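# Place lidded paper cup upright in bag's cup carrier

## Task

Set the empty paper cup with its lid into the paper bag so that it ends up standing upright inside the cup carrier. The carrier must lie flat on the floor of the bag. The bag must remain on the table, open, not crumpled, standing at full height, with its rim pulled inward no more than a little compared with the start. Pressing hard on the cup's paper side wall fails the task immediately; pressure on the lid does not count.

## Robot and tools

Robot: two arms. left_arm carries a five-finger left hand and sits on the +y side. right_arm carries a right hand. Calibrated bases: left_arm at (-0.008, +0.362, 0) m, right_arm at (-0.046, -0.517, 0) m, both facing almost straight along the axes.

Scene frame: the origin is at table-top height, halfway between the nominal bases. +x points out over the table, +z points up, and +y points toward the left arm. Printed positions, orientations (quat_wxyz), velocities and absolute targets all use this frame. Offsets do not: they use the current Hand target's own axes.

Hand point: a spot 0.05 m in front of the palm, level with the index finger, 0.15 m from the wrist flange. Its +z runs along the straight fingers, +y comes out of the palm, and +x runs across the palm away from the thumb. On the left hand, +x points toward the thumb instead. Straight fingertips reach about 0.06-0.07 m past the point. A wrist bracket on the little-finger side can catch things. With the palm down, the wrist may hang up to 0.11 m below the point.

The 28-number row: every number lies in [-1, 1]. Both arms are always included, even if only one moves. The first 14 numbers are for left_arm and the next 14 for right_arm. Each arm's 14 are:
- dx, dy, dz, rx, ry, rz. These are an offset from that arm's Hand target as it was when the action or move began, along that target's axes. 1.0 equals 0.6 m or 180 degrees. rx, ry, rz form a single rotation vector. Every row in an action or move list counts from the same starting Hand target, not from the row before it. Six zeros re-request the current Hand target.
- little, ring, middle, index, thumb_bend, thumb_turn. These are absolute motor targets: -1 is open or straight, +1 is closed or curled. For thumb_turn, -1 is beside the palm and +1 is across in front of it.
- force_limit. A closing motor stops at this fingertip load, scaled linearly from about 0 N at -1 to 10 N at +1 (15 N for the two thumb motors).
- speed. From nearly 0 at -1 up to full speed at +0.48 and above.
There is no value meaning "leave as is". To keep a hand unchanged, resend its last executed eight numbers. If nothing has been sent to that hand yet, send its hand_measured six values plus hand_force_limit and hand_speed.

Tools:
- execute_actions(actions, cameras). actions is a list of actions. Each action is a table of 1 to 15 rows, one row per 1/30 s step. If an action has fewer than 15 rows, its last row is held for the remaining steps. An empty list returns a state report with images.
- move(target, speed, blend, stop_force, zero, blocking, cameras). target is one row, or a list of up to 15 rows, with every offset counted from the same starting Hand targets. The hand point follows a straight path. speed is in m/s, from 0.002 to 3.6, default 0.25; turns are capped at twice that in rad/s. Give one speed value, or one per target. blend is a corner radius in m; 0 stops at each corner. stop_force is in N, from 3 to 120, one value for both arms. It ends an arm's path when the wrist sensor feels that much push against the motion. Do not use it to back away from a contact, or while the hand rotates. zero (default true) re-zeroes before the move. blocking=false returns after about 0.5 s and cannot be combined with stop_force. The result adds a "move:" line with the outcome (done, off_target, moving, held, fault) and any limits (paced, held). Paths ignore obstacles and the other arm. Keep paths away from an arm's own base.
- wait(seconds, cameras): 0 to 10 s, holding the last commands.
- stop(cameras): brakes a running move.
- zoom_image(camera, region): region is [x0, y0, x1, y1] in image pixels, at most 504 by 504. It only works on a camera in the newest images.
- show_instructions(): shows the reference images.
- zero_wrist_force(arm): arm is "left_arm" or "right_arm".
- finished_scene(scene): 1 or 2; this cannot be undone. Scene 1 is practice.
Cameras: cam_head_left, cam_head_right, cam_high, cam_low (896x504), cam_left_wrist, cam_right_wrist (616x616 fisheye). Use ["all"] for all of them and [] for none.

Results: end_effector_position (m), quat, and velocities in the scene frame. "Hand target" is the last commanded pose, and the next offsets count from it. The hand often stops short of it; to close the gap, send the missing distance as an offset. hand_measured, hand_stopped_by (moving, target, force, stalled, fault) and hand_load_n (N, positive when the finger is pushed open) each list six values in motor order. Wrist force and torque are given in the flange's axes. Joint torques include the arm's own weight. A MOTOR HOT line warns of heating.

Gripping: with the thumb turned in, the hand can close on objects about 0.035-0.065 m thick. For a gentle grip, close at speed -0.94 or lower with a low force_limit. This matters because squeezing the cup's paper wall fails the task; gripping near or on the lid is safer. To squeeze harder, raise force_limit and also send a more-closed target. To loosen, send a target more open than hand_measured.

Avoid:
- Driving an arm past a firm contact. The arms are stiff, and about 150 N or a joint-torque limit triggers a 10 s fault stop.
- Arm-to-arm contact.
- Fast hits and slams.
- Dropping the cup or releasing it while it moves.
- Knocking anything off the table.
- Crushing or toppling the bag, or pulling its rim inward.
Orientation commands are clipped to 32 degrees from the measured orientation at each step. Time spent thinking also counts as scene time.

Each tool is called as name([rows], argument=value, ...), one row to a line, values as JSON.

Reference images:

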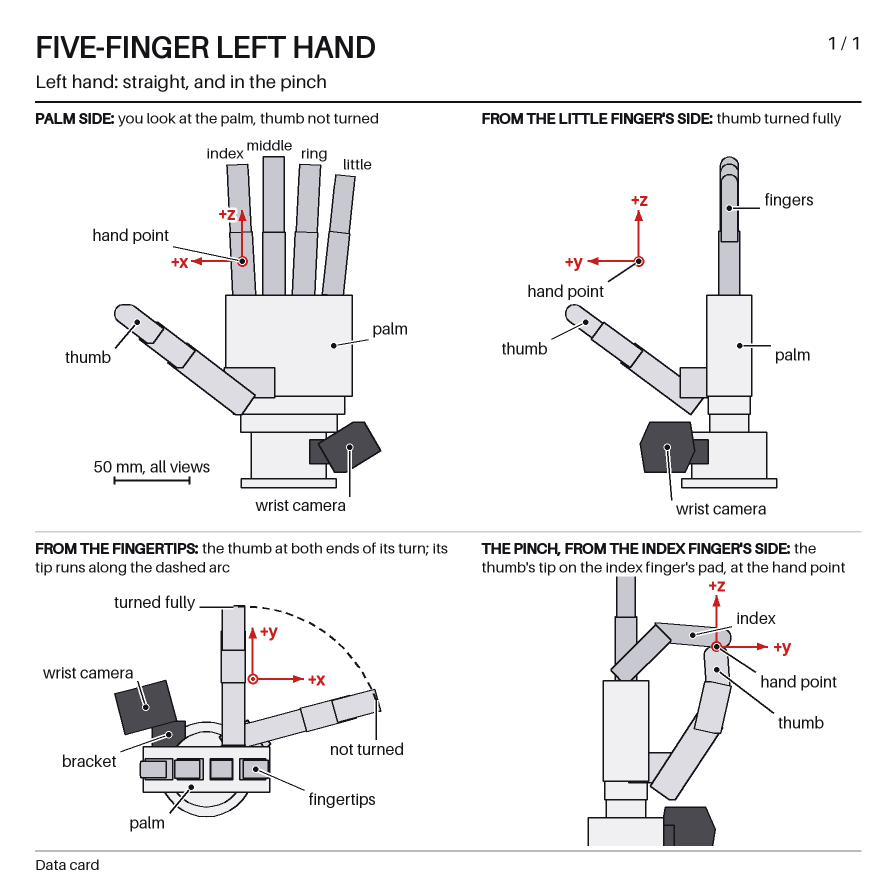

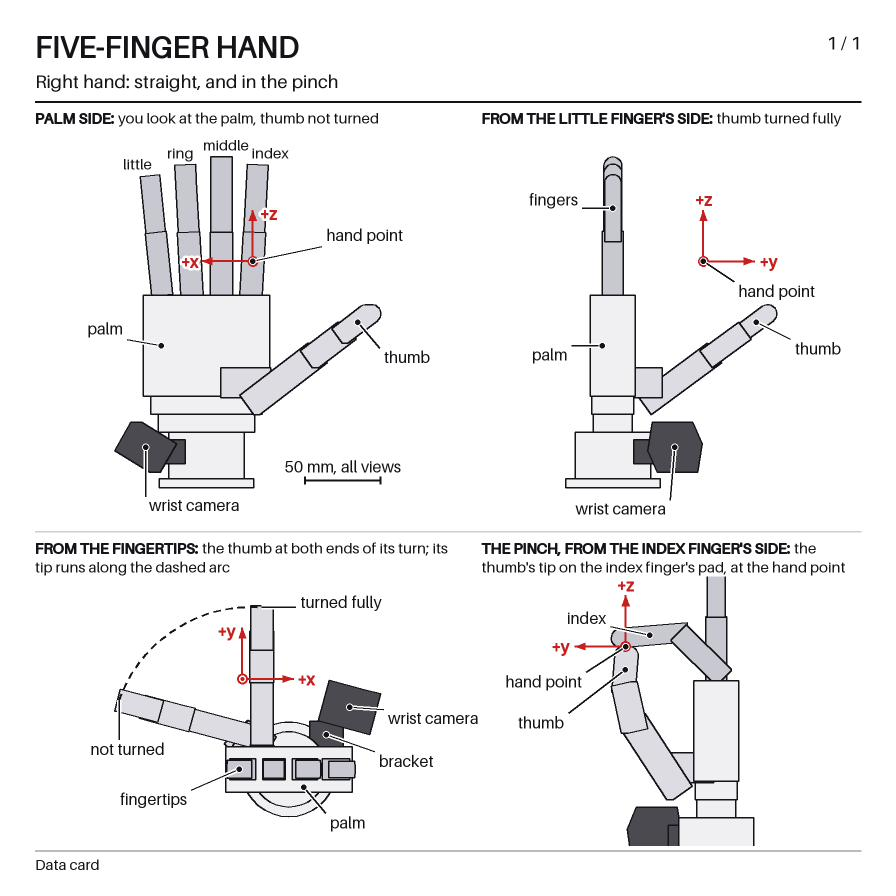

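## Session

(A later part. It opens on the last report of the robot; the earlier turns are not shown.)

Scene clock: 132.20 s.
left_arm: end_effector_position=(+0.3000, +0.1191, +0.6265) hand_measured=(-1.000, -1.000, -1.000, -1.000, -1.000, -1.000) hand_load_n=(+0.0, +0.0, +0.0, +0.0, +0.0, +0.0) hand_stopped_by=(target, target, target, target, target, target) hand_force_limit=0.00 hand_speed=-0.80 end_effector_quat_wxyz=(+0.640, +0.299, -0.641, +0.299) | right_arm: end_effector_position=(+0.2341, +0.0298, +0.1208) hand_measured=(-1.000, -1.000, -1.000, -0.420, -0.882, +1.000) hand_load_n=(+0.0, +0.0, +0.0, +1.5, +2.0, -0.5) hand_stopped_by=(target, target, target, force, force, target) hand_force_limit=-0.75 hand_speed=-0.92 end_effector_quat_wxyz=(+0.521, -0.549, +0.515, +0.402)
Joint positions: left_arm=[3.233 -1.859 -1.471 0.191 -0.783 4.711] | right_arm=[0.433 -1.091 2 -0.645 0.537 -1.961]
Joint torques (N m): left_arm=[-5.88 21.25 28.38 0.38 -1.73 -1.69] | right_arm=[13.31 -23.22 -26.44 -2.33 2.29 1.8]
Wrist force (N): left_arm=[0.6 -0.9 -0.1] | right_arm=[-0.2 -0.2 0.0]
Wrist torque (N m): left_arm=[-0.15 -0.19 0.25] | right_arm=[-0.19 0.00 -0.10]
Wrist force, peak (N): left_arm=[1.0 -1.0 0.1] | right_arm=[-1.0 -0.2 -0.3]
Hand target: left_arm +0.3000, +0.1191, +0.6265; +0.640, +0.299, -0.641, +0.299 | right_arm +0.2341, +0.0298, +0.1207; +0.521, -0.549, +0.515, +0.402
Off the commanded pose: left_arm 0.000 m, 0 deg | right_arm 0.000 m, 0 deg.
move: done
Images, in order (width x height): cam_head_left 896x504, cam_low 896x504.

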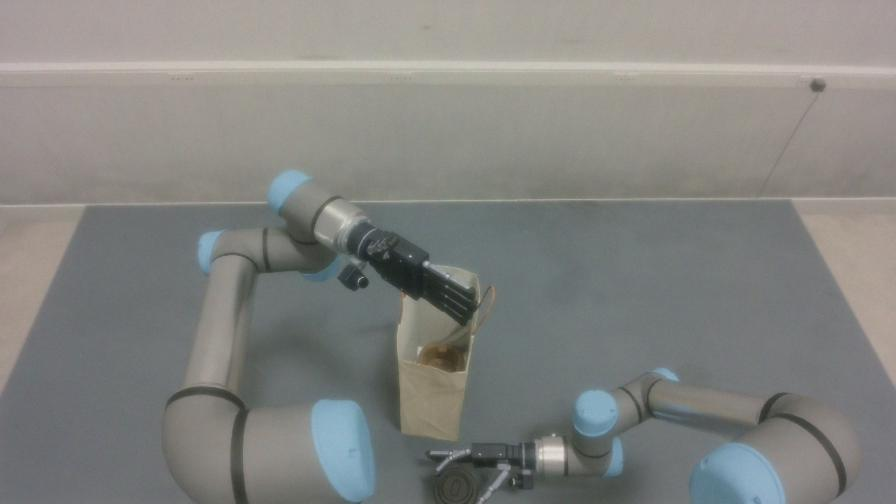

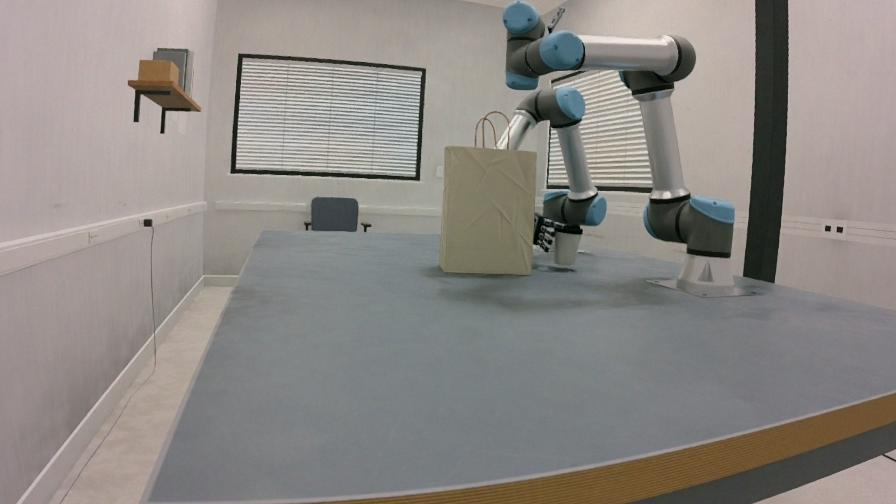

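move(target=[0,0,0,0,0,0,-1,-1,-1,-1,-1,-1,0,-0.8,0.0261,0.0042,0.0036,0,0,0,-1,-1,-1,-0.1,-0.3,1,-0.75,-0.92], speed=0.02, stop_force=3, cameras=["cam_low"])

zoom_image(camera="cam_low", region=[520, 180, 620, 280])

Scene clock: 134.50 s.
left_arm: end_effector_position=(+0.3000, +0.1191, +0.6265) hand_measured=(-1.000, -1.000, -1.000, -1.000, -1.000, -1.000) hand_load_n=(+0.0, +0.0, +0.0, +0.0, +0.0, +0.0) hand_stopped_by=(target, target, target, target, target, target) hand_force_limit=0.00 hand_speed=-0.80 end_effector_quat_wxyz=(+0.640, +0.299, -0.641, +0.299) | right_arm: end_effector_position=(+0.2342, +0.0298, +0.1047) hand_measured=(-1.000, -1.000, -1.000, -0.420, -0.882, +1.000) hand_load_n=(+0.0, +0.0, +0.0, +2.0, +2.0, +2.0) hand_stopped_by=(target, target, target, force, force, target) hand_force_limit=-0.75 hand_speed=-0.92 end_effector_quat_wxyz=(+0.521, -0.549, +0.515, +0.402)
Joint positions: left_arm=[3.233 -1.859 -1.471 0.191 -0.783 4.711] | right_arm=[0.433 -1.057 2.006 -0.684 0.537 -1.961]
Joint torques (N m): left_arm=[-5.93 20.83 27.89 0.32 -1.76 -1.54] | right_arm=[9.07 -23.13 3.13 -2.56 1.57 1.54]
Wrist force (N): left_arm=[0.7 -0.8 -0.1] | right_arm=[-2.8 -0.9 -1.0]
Wrist torque (N m): left_arm=[-0.14 -0.22 0.25] | right_arm=[-0.20 -0.03 -0.04]
Wrist force, peak (N): left_arm=[0.9 -0.7 -0.5] | right_arm=[-2.9 -1.2 -1.0]
Hand target: left_arm +0.3000, +0.1191, +0.6265; +0.640, +0.299, -0.641, +0.299 | right_arm +0.2342, +0.0298, +0.1047; +0.521, -0.549, +0.515, +0.402
Off the commanded pose: left_arm 0.000 m, 0 deg | right_arm 0.000 m, 0 deg.
move: done
Images, in order (width x height): cam_low 896x504.

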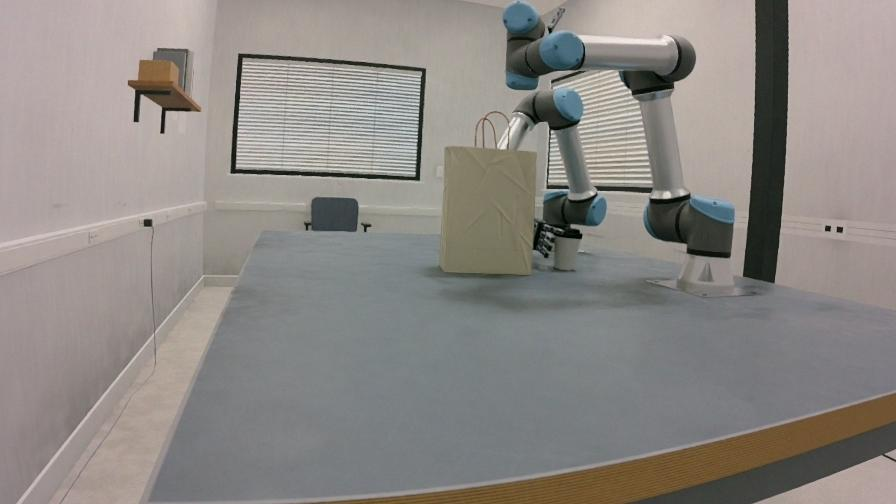

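Scaled by 5.040 from the camera's 896x504 image, which has a finer 1280x720 frame.

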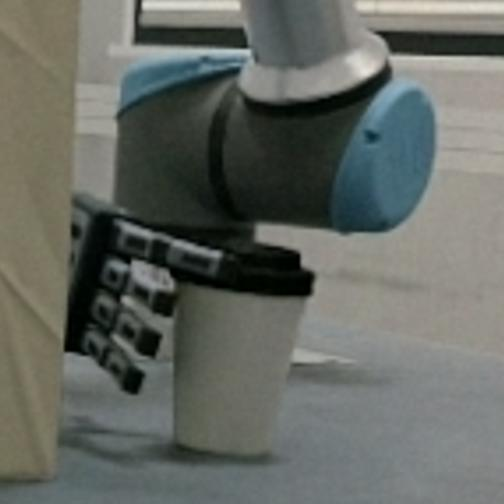

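move([
  [0,0,0,0,0,0,-1,-1,-1,-1,-1,-1,0,-0.8,-0.0025,-0.0004,-0.0003,0,0,0,-1,-1,-1,-0.1,-0.3,1,-0.75,-0.92],
  [0,0,0,0,0,0,-1,-1,-1,-1,-1,-1,0,-0.8,-0.0025,-0.0004,-0.0003,0,0,0,-1,-1,-1,-0.5,-1,1,-0.75,-0.8],
  [0,0,0,0,0,0,-1,-1,-1,-1,-1,-1,0,-0.8,-0.0025,-0.0004,-0.0003,0,0,0,-1,-1,-1,-0.7,-1,1,-0.75,-0.6],
], speed=0.02, cameras=["cam_low","cam_high","cam_right_wrist"])

zoom_image(camera="cam_low", region=[520, 180, 620, 280])

Scene clock: 136.93 s.
left_arm: end_effector_position=(+0.3000, +0.1191, +0.6265) hand_measured=(-1.000, -1.000, -1.000, -1.000, -1.000, -1.000) hand_load_n=(+0.0, +0.0, +0.0, +0.0, +0.0, +0.0) hand_stopped_by=(target, target, target, target, target, target) hand_force_limit=0.00 hand_speed=-0.80 end_effector_quat_wxyz=(+0.640, +0.299, -0.641, +0.299) | right_arm: end_effector_position=(+0.2342, +0.0299, +0.1062) hand_measured=(-1.000, -1.000, -1.000, -0.700, -1.000, +1.000) hand_load_n=(+0.0, +0.0, +0.0, +0.0, +0.0, -0.5) hand_stopped_by=(target, target, target, target, target, target) hand_force_limit=-0.75 hand_speed=-0.60 end_effector_quat_wxyz=(+0.521, -0.549, +0.515, +0.402)
Joint positions: left_arm=[3.233 -1.859 -1.471 0.191 -0.783 4.711] | right_arm=[0.433 -1.06 2.006 -0.681 0.537 -1.961]
Joint torques (N m): left_arm=[-6.33 21.18 27.86 0.36 -1.67 -1.63] | right_arm=[12.88 -39.88 -25.22 2.31 1.94 0.63]
Wrist force (N): left_arm=[0.9 -0.4 -0.1] | right_arm=[-0.4 -0.1 0.1]
Wrist torque (N m): left_arm=[-0.09 -0.24 0.26] | right_arm=[-0.18 -0.01 -0.07]
Wrist force, peak (N): left_arm=[0.8 -0.9 0.2] | right_arm=[-3.1 -0.9 -1.1]
Hand target: left_arm +0.3000, +0.1191, +0.6265; +0.640, +0.299, -0.641, +0.299 | right_arm +0.2342, +0.0299, +0.1062; +0.521, -0.549, +0.515, +0.402
Off the commanded pose: left_arm 0.000 m, 0 deg | right_arm 0.000 m, 0 deg.
move: done
camera_calibration:
cam_right_wrist: T_world_to_cam=[[-0.900056, 0.0690324, -0.430272, 0.259095], [-0.431944, -0.271968, 0.859917, 0.0291386], [-0.0576582, 0.959827, 0.274604, 0.0693941], [0, 0, 0, 1]] pos_world=[0.249787, -0.0765675, 0.0673686]
Images, in order (width x height): cam_high 896x504, cam_low 896x504, cam_right_wrist 616x616.

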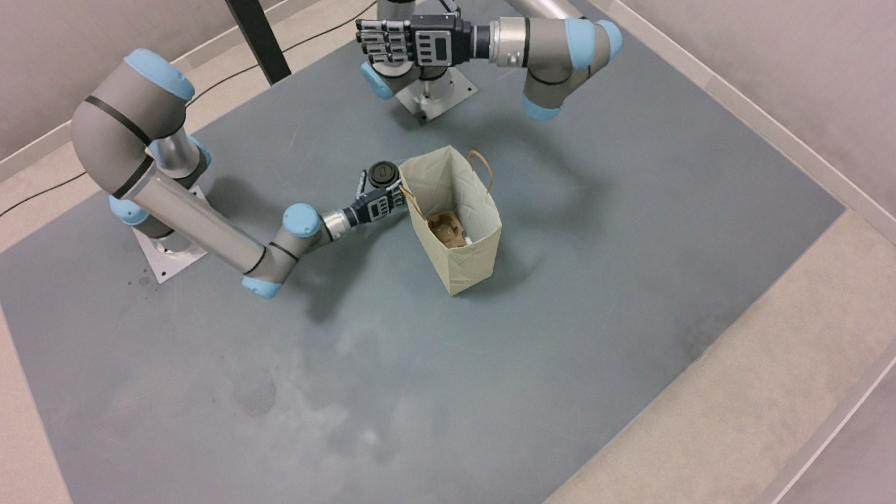

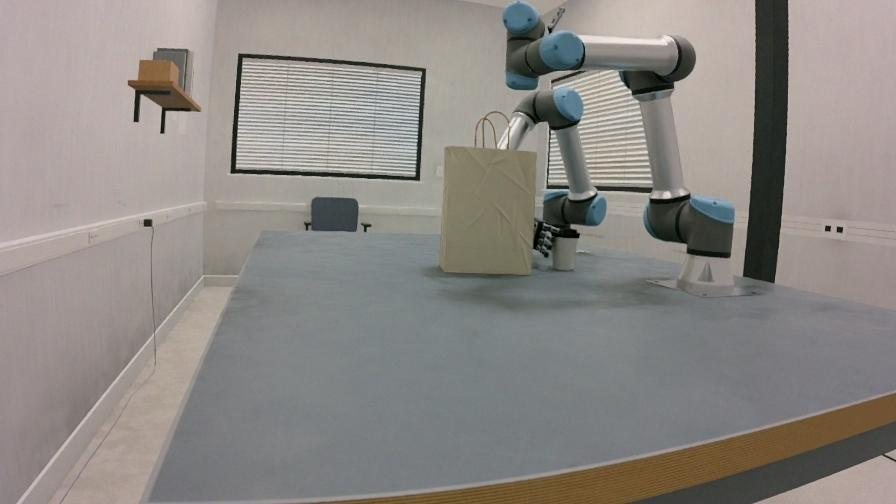

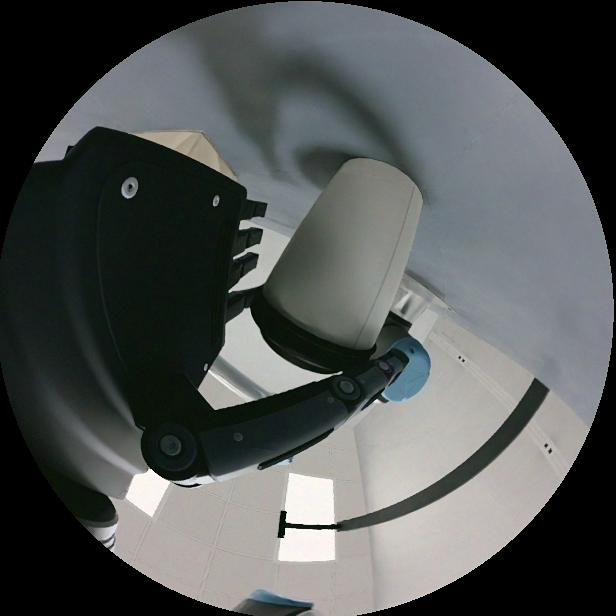

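Scaled by 5.040 from the camera's 896x504 image, which has a finer 1280x720 frame.

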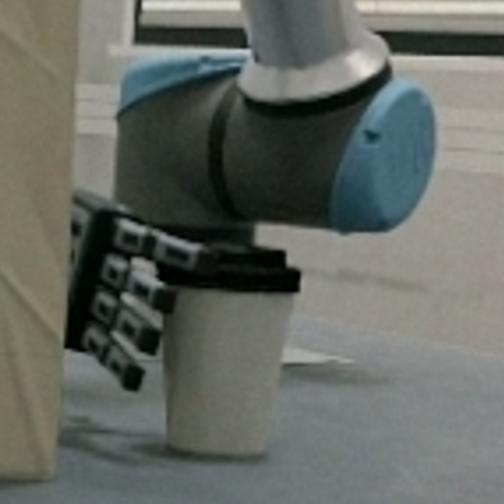

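move([
  [0,0,0,0,0,0,-1,-1,-1,-1,-1,-1,0,-0.8,0,0,0,0,0,0,-1,-1,-1,-1,-1,1,-0.75,-0.4],
  [0,0,0,0,0,0,-1,-1,-1,-1,-1,-1,0,-0.8,0,0,-0.25,0,0,0,-1,-1,-1,-1,-1,1,-0.75,-0.4],
  [0,0,0,0,0,0,-1,-1,-1,-1,-1,-1,0,-0.8,-0.206,-0.1093,-0.5292,0,0,0,-1,-1,-1,-1,-1,1,-0.75,-0.4],
], speed=[0.1,0.1,0.25], cameras=["all"])

Scene clock: 143.10 s.
left_arm: end_effector_position=(+0.3000, +0.1191, +0.6265) hand_measured=(-1.000, -1.000, -1.000, -1.000, -1.000, -1.000) hand_load_n=(+0.0, +0.0, +0.0, +0.0, +0.0, +0.0) hand_stopped_by=(target, target, target, target, target, target) hand_force_limit=0.00 hand_speed=-0.80 end_effector_quat_wxyz=(+0.640, +0.299, -0.641, +0.299) | right_arm: end_effector_position=(+0.2502, -0.2700, +0.2800) hand_measured=(-1.000, -1.000, -1.000, -1.000, -1.000, +1.000) hand_load_n=(+0.0, +0.0, +0.0, +0.0, +0.0, -0.5) hand_stopped_by=(target, target, target, target, target, target) hand_force_limit=-0.75 hand_speed=-0.40 end_effector_quat_wxyz=(+0.521, -0.549, +0.515, +0.402)
Joint positions: left_arm=[3.233 -1.859 -1.471 0.191 -0.783 4.711] | right_arm=[-0.427 -1.733 2.258 -0.911 -0.363 -1.37]
Joint torques (N m): left_arm=[-4.95 21.53 27.51 0.37 -1.8 -1.6] | right_arm=[13.14 -19.17 -3.95 -3.14 -1.99 1.84]
Wrist force (N): left_arm=[0.8 -0.2 -0.6] | right_arm=[-0.3 0.1 0.1]
Wrist torque (N m): left_arm=[-0.02 -0.23 0.23] | right_arm=[-0.13 -0.04 -0.12]
Wrist force, peak (N): left_arm=[1.0 -0.9 0.0] | right_arm=[-0.1 0.8 1.2]
Hand target: left_arm +0.3000, +0.1191, +0.6265; +0.640, +0.299, -0.641, +0.299 | right_arm +0.2502, -0.2700, +0.2800; +0.521, -0.549, +0.515, +0.402
Off the commanded pose: left_arm 0.000 m, 0 deg | right_arm 0.000 m, 0 deg.
move: done
camera_calibration:
cam_left_wrist: T_world_to_cam=[[0.749467, -0.601778, 0.275975, -0.324518], [0.0839987, 0.499921, 0.861988, -0.611034], [-0.656691, -0.62285, 0.425223, 0.11786], [0, 0, 0, 1]] pos_world=[0.37194, 0.18359, 0.566146]
cam_right_wrist: T_world_to_cam=[[-0.900022, 0.0691022, -0.430331, 0.369101], [-0.432012, -0.272072, 0.85985, -0.194929], [-0.0576636, 0.959792, 0.274724, 0.310408], [0, 0, 0, 1]] pos_world=[0.265887, -0.376468, 0.241169]

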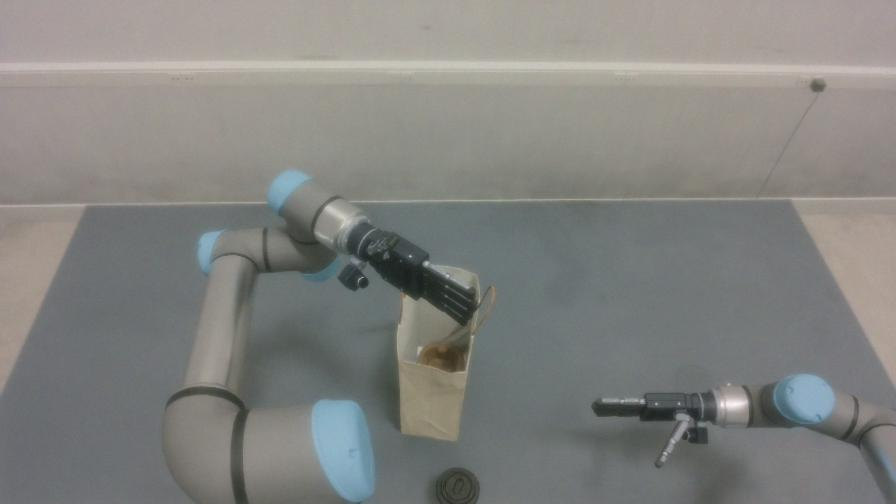

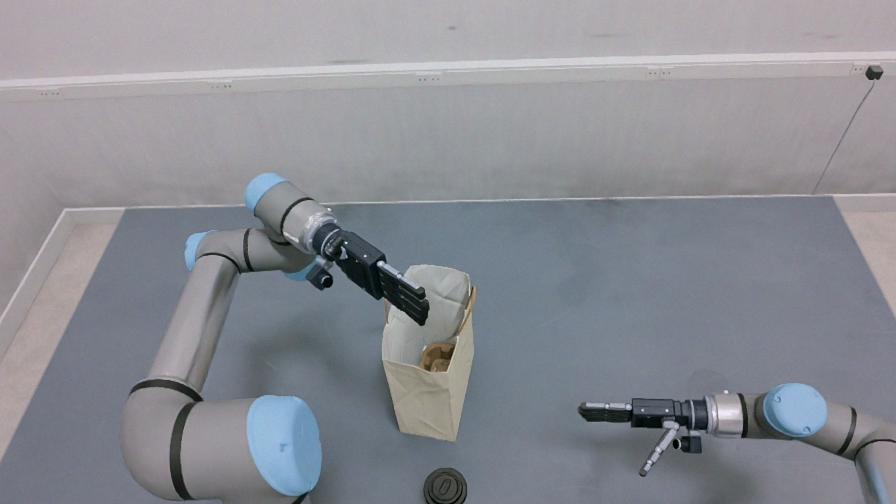

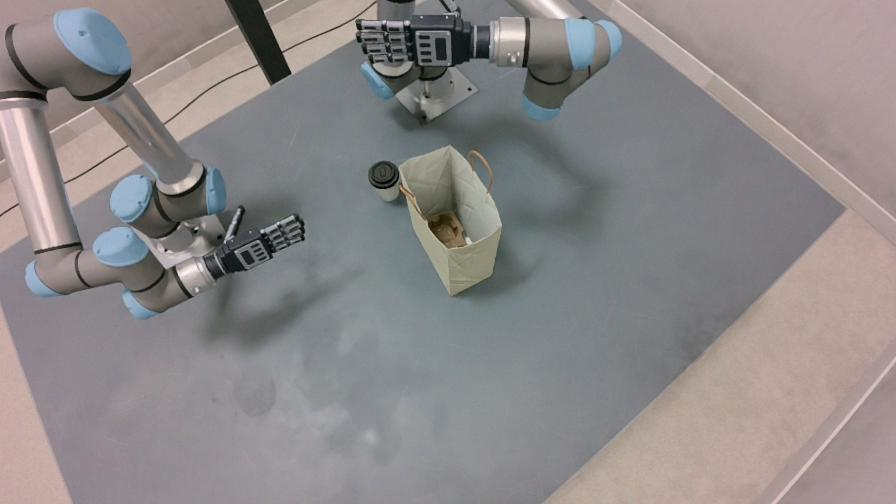

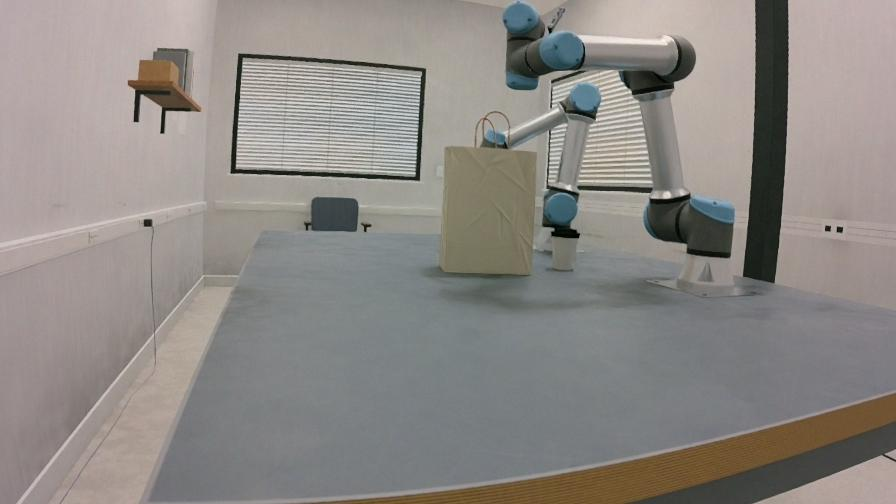

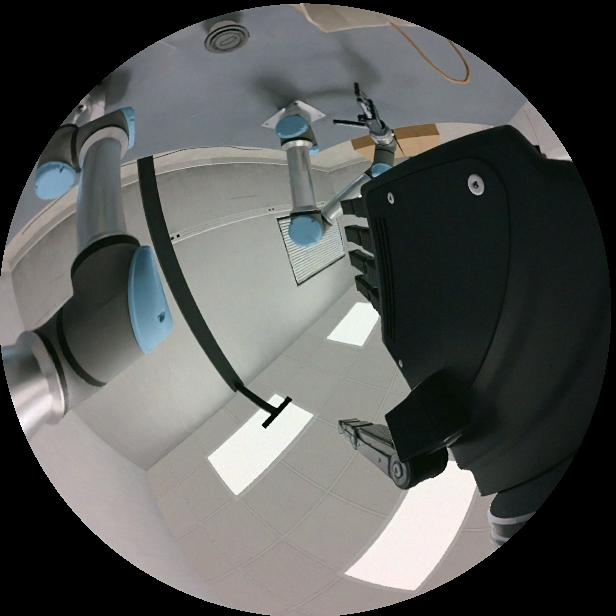

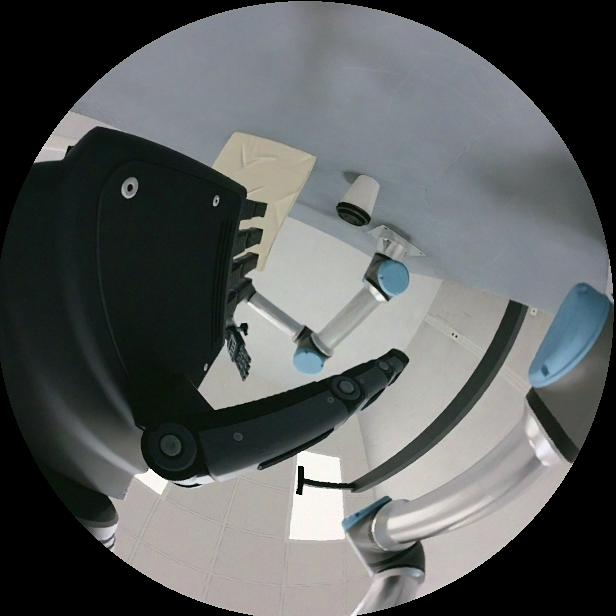

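move([
  [-0.1275,-0.0163,0.0712,0.3313,-0.5318,0.0139,-0.55,-0.55,-0.55,-0.55,-1,1,-0.5,0,0,0,0,0,0,0,-1,-1,-1,-1,-1,1,-0.75,-0.4],
  [-0.6275,-0.0398,0.2082,0.3313,-0.5318,0.0139,-0.55,-0.55,-0.55,-0.55,-1,1,-0.5,0,0,0,0,0,0,0,-1,-1,-1,-1,-1,1,-0.75,-0.4],
], speed=[0.35,0.2], cameras=["all"])

Scene clock: 150.93 s.
left_arm: end_effector_position=(+0.2386, +0.0086, +0.2498) hand_measured=(-0.550, -0.550, -0.550, -0.550, -1.000, +1.000) hand_load_n=(+0.0, +0.0, +0.0, +0.0, +0.0, +0.0) hand_stopped_by=(target, target, target, target, target, target) hand_force_limit=-0.50 hand_speed=0.00 end_effector_quat_wxyz=(-0.236, +0.647, -0.681, +0.248) | right_arm: end_effector_position=(+0.2502, -0.2700, +0.2800) hand_measured=(-1.000, -1.000, -1.000, -1.000, -1.000, +1.000) hand_load_n=(+0.0, +0.0, +0.0, -0.5, +0.0, -0.5) hand_stopped_by=(target, target, target, target, target, target) hand_force_limit=-0.75 hand_speed=-0.40 end_effector_quat_wxyz=(+0.521, -0.549, +0.515, +0.402)
Joint positions: left_arm=[2.374 -1.601 -1.679 2.272 -2.011 2.549] | right_arm=[-0.427 -1.733 2.258 -0.911 -0.363 -1.369]
Joint torques (N m): left_arm=[-6.31 10.79 9.86 0.84 -2.27 -1.69] | right_arm=[12.42 -18.3 -3.51 -2.88 -1.96 1.75]
Wrist force (N): left_arm=[0.5 -0.2 0.0] | right_arm=[-0.4 0.3 0.2]
Wrist torque (N m): left_arm=[0.00 -0.07 0.07] | right_arm=[-0.11 -0.03 -0.12]
Wrist force, peak (N): left_arm=[0.8 -1.4 -0.5] | right_arm=[-0.6 0.5 0.2]
Hand target: left_arm +0.2386, +0.0085, +0.2498; -0.236, +0.647, -0.681, +0.248 | right_arm +0.2502, -0.2700, +0.2800; +0.521, -0.549, +0.515, +0.402
Off the commanded pose: left_arm 0.000 m, 0 deg | right_arm 0.000 m, 0 deg.
move: done
camera_calibration:
cam_left_wrist: T_world_to_cam=[[0.706861, -0.313295, 0.634188, -0.322823], [-0.522387, -0.835713, 0.169399, 0.103148], [0.476927, -0.451033, -0.754394, 0.191613], [0, 0, 0, 1]] pos_world=[0.190689, 0.0714874, 0.331809]
cam_right_wrist: T_world_to_cam=[[-0.900056, 0.0690324, -0.430272, 0.36907], [-0.431944, -0.271968, 0.859917, -0.194924], [-0.0576582, 0.959827, 0.274604, 0.310448], [0, 0, 0, 1]] pos_world=[0.265887, -0.376468, 0.241169]

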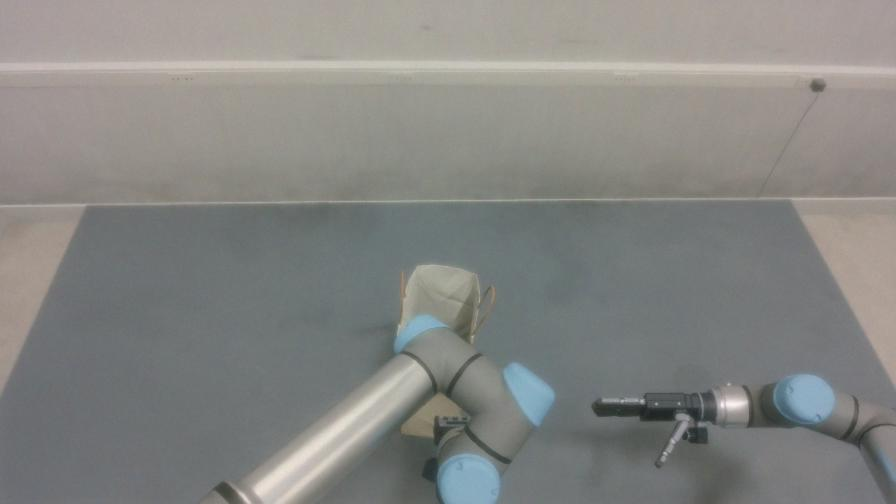

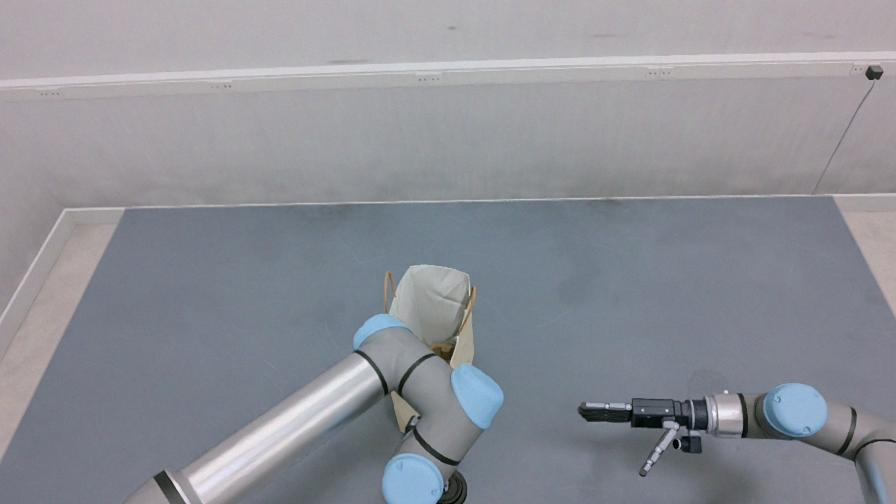

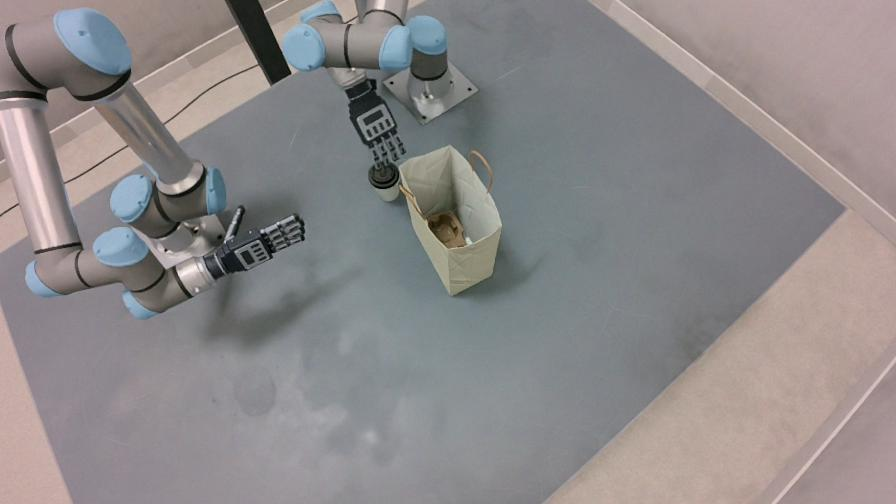

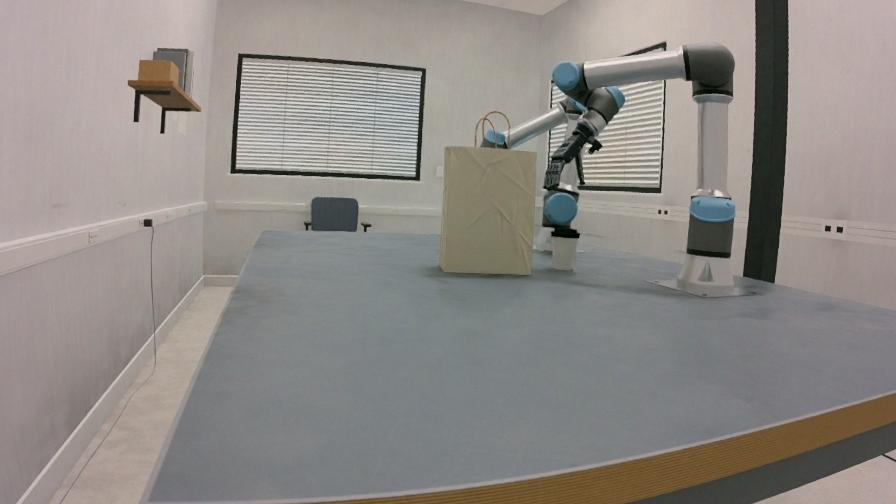

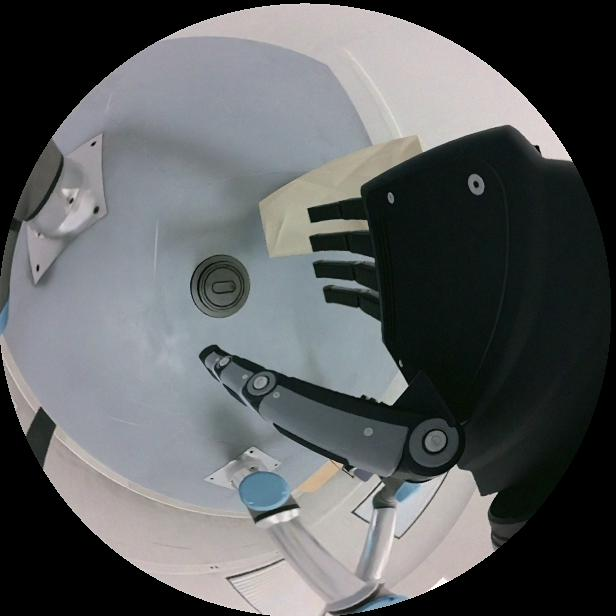

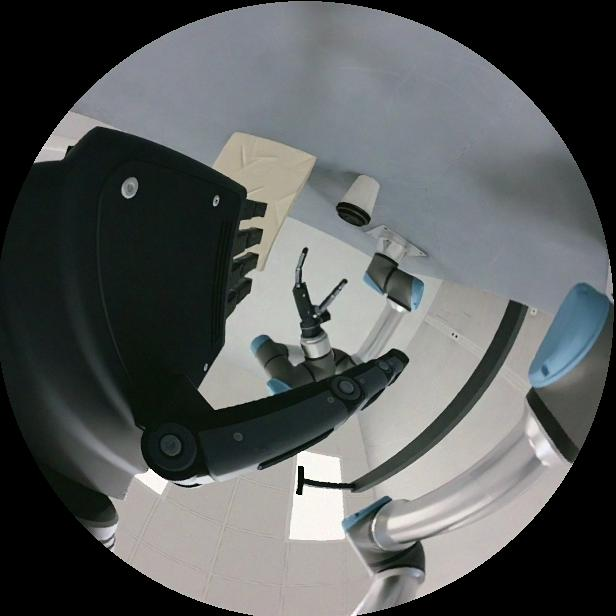

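zoom_image(camera="cam_left_wrist", region=[170, 230, 290, 350])

Scaled by 4.200 from the camera's 616x616 image, which has a finer 880x880 frame.

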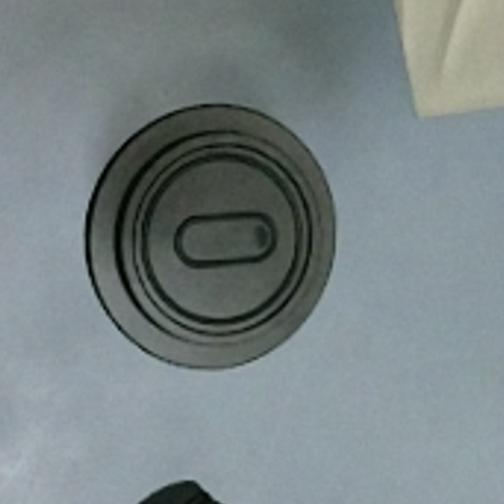

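move(target=[0.008,0.1447,0.15,0,0,0,-0.55,-0.55,-0.55,-0.55,-1,1,-0.5,0,0,0,0,0,0,0,-1,-1,-1,-1,-1,1,-0.75,-0.4], speed=0.12, stop_force=5, cameras=["cam_low","cam_high","cam_left_wrist"])

zoom_image(camera="cam_left_wrist", region=[120, 200, 420, 500])

zoom_image(camera="cam_low", region=[510, 160, 630, 280])

Scene clock: 154.97 s.
left_arm: end_effector_position=(+0.2299, +0.0043, +0.1250) hand_measured=(-0.550, -0.550, -0.550, -0.550, -1.000, +1.000) hand_load_n=(+0.0, +0.0, +0.0, +0.0, +0.0, +0.0) hand_stopped_by=(target, target, target, target, target, target) hand_force_limit=-0.50 hand_speed=0.00 end_effector_quat_wxyz=(-0.236, +0.647, -0.681, +0.248) | right_arm: end_effector_position=(+0.2502, -0.2700, +0.2800) hand_measured=(-1.000, -1.000, -1.000, -1.000, -1.000, +1.000) hand_load_n=(+0.0, +0.0, +0.0, +0.0, +0.0, -0.5) hand_stopped_by=(target, target, target, target, target, target) hand_force_limit=-0.75 hand_speed=-0.40 end_effector_quat_wxyz=(+0.521, -0.549, +0.515, +0.402)
Joint positions: left_arm=[2.345 -1.695 -1.914 2.589 -2.026 2.522] | right_arm=[-0.427 -1.733 2.258 -0.911 -0.363 -1.369]
Joint torques (N m): left_arm=[-6.92 12.48 7.09 0.3 -2.41 -1.64] | right_arm=[12.22 -18.11 -3.95 -2.87 -1.99 1.66]
Wrist force (N): left_arm=[0.5 0.0 0.1] | right_arm=[-0.3 0.2 0.0]
Wrist torque (N m): left_arm=[0.02 -0.07 0.05] | right_arm=[-0.10 -0.05 -0.11]
Wrist force, peak (N): left_arm=[0.4 0.6 0.6] | right_arm=[-0.6 0.3 0.7]
Hand target: left_arm +0.2299, +0.0043, +0.1250; -0.236, +0.647, -0.681, +0.248 | right_arm +0.2502, -0.2700, +0.2800; +0.521, -0.549, +0.515, +0.402
Off the commanded pose: left_arm 0.000 m, 0 deg | right_arm 0.000 m, 0 deg.
move: done
camera_calibration:
cam_left_wrist: T_world_to_cam=[[0.706827, -0.313349, 0.634199, -0.238771], [-0.522432, -0.835693, 0.169357, 0.116267], [0.476927, -0.451032, -0.754394, 0.0996441], [0, 0, 0, 1]] pos_world=[0.181989, 0.0672875, 0.206909]
Images, in order (width x height): cam_high 896x504, cam_low 896x504, cam_left_wrist 616x616.

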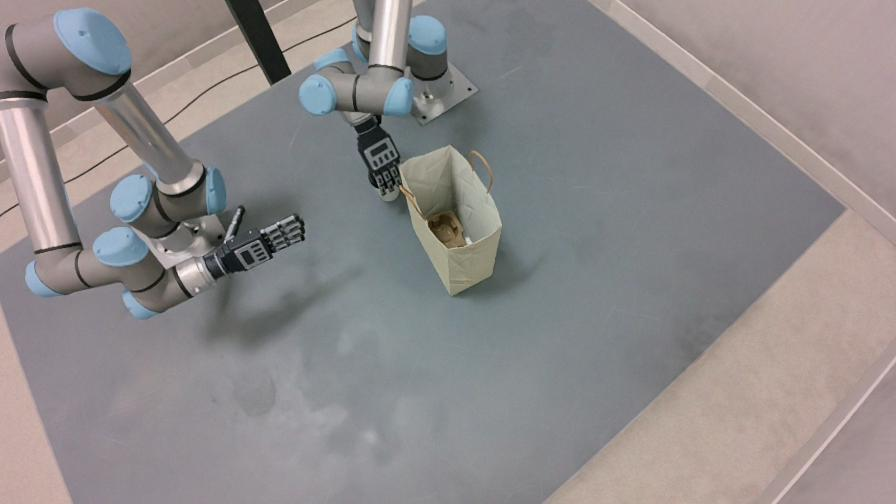

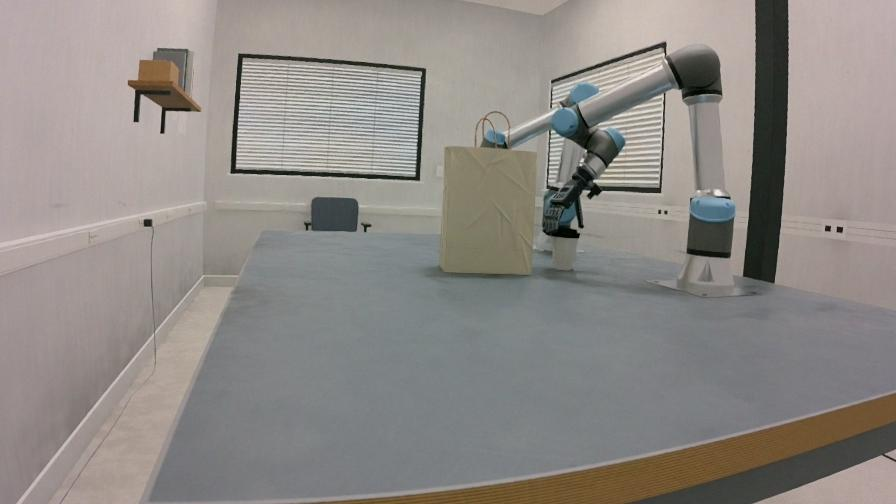

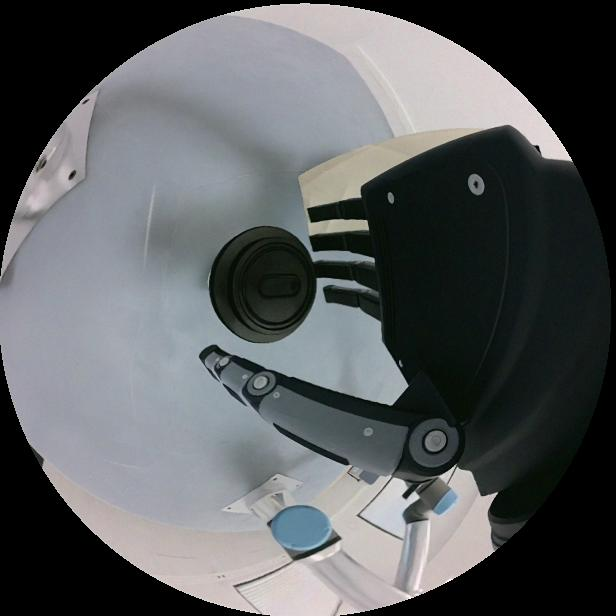

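Scaled by 1.680 from the camera's 616x616 image, which has a finer 880x880 frame.

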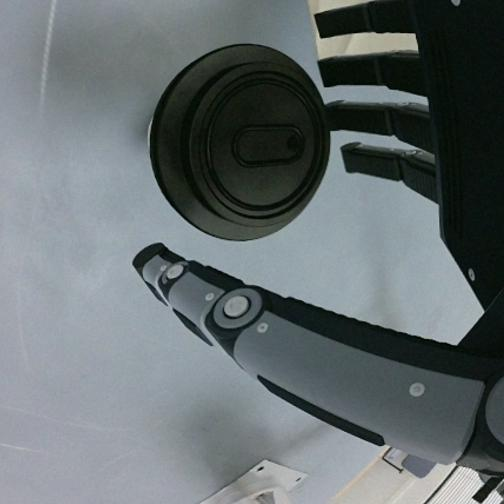

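Scaled by 4.200 from the camera's 896x504 image, which has a finer 1280x720 frame.

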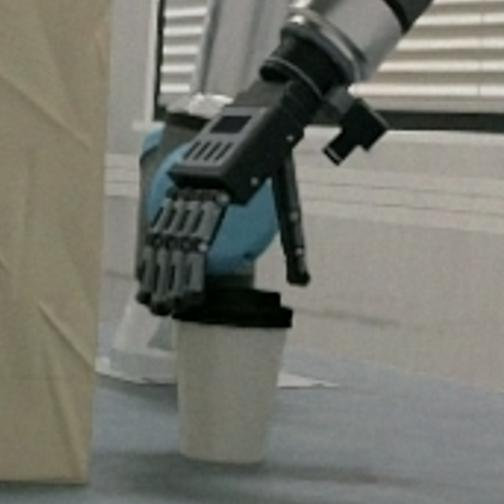

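move(target=[-0.0015,0.016,0.0138,0,0,0,-0.55,-0.55,-0.55,-0.55,-1,1,-0.5,0,0,0,0,0,0,0,-1,-1,-1,-1,-1,1,-0.75,-0.4], speed=0.04, stop_force=4, cameras=["cam_low","cam_high","cam_left_wrist"])

zoom_image(camera="cam_left_wrist", region=[120, 200, 420, 500])

zoom_image(camera="cam_low", region=[520, 180, 620, 280])

Scene clock: 160.93 s.
left_arm: end_effector_position=(+0.2279, +0.0053, +0.1125) hand_measured=(-0.550, -0.550, -0.550, -0.550, -1.000, +1.000) hand_load_n=(+0.0, +0.5, +0.0, +0.0, +0.0, +0.0) hand_stopped_by=(target, target, target, target, target, target) hand_force_limit=-0.50 hand_speed=0.00 end_effector_quat_wxyz=(-0.236, +0.647, -0.681, +0.248) | right_arm: end_effector_position=(+0.2502, -0.2700, +0.2800) hand_measured=(-1.000, -1.000, -1.000, -1.000, -1.000, +1.000) hand_load_n=(+0.0, +0.0, +0.0, +0.0, +0.5, -0.5) hand_stopped_by=(target, target, target, target, target, target) hand_force_limit=-0.75 hand_speed=-0.40 end_effector_quat_wxyz=(+0.521, -0.549, +0.515, +0.402)
Joint positions: left_arm=[2.343 -1.706 -1.938 2.623 -2.028 2.52] | right_arm=[-0.427 -1.733 2.258 -0.911 -0.363 -1.369]
Joint torques (N m): left_arm=[-6.96 12.35 6.57 0.42 -2.44 -1.8] | right_arm=[12.25 -17.84 -4.21 -2.75 -1.94 1.71]
Wrist force (N): left_arm=[0.4 0.2 0.1] | right_arm=[-0.4 0.3 0.1]
Wrist torque (N m): left_arm=[0.06 -0.04 0.04] | right_arm=[-0.10 -0.03 -0.12]
Wrist force, peak (N): left_arm=[0.9 0.0 0.2] | right_arm=[-0.7 0.1 0.4]
Hand target: left_arm +0.2279, +0.0053, +0.1125; -0.236, +0.647, -0.681, +0.248 | right_arm +0.2502, -0.2700, +0.2800; +0.521, -0.549, +0.515, +0.402
Off the commanded pose: left_arm 0.000 m, 0 deg | right_arm 0.000 m, 0 deg.
move: done
camera_calibration:
cam_left_wrist: T_world_to_cam=[[0.706827, -0.313349, 0.634199, -0.229187], [-0.522432, -0.835693, 0.169357, 0.118227], [0.476927, -0.451032, -0.754394, 0.0915713], [0, 0, 0, 1]] pos_world=[0.180089, 0.0682875, 0.194409]
Images, in order (width x height): cam_high 896x504, cam_low 896x504, cam_left_wrist 616x616.

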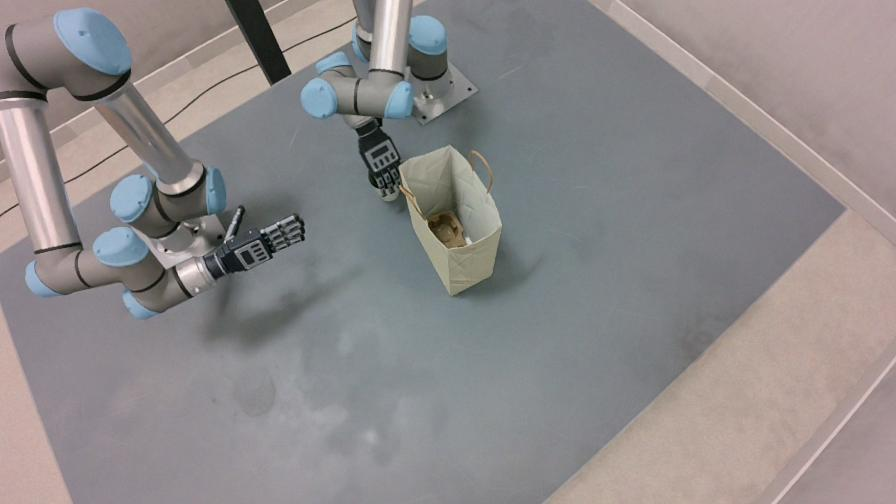

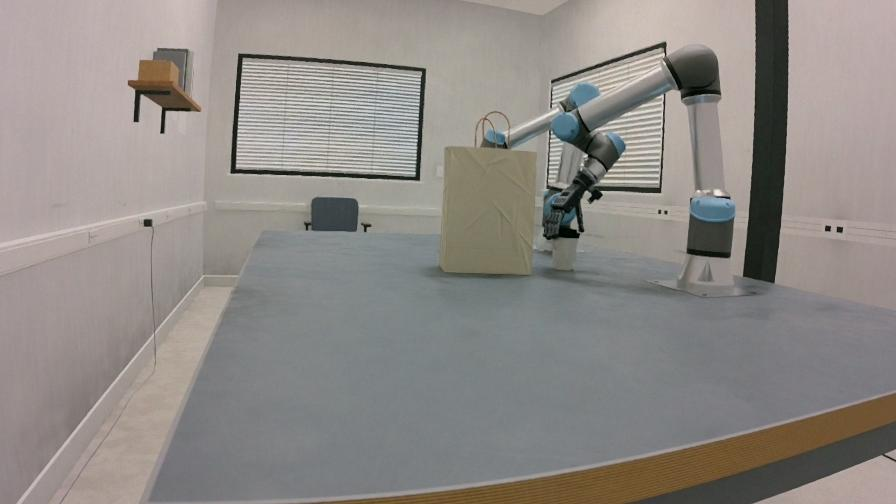

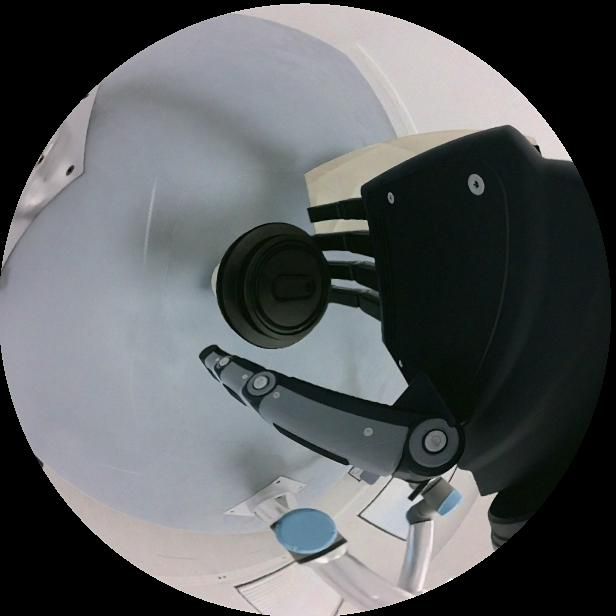

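Scaled by 1.680 from the camera's 616x616 image, which has a finer 880x880 frame.

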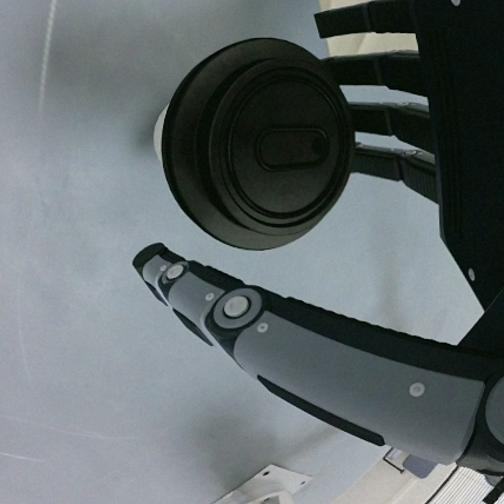

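Scaled by 5.040 from the camera's 896x504 image, which has a finer 1280x720 frame.

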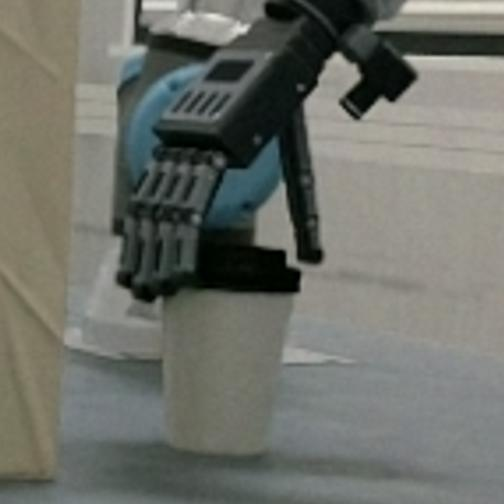

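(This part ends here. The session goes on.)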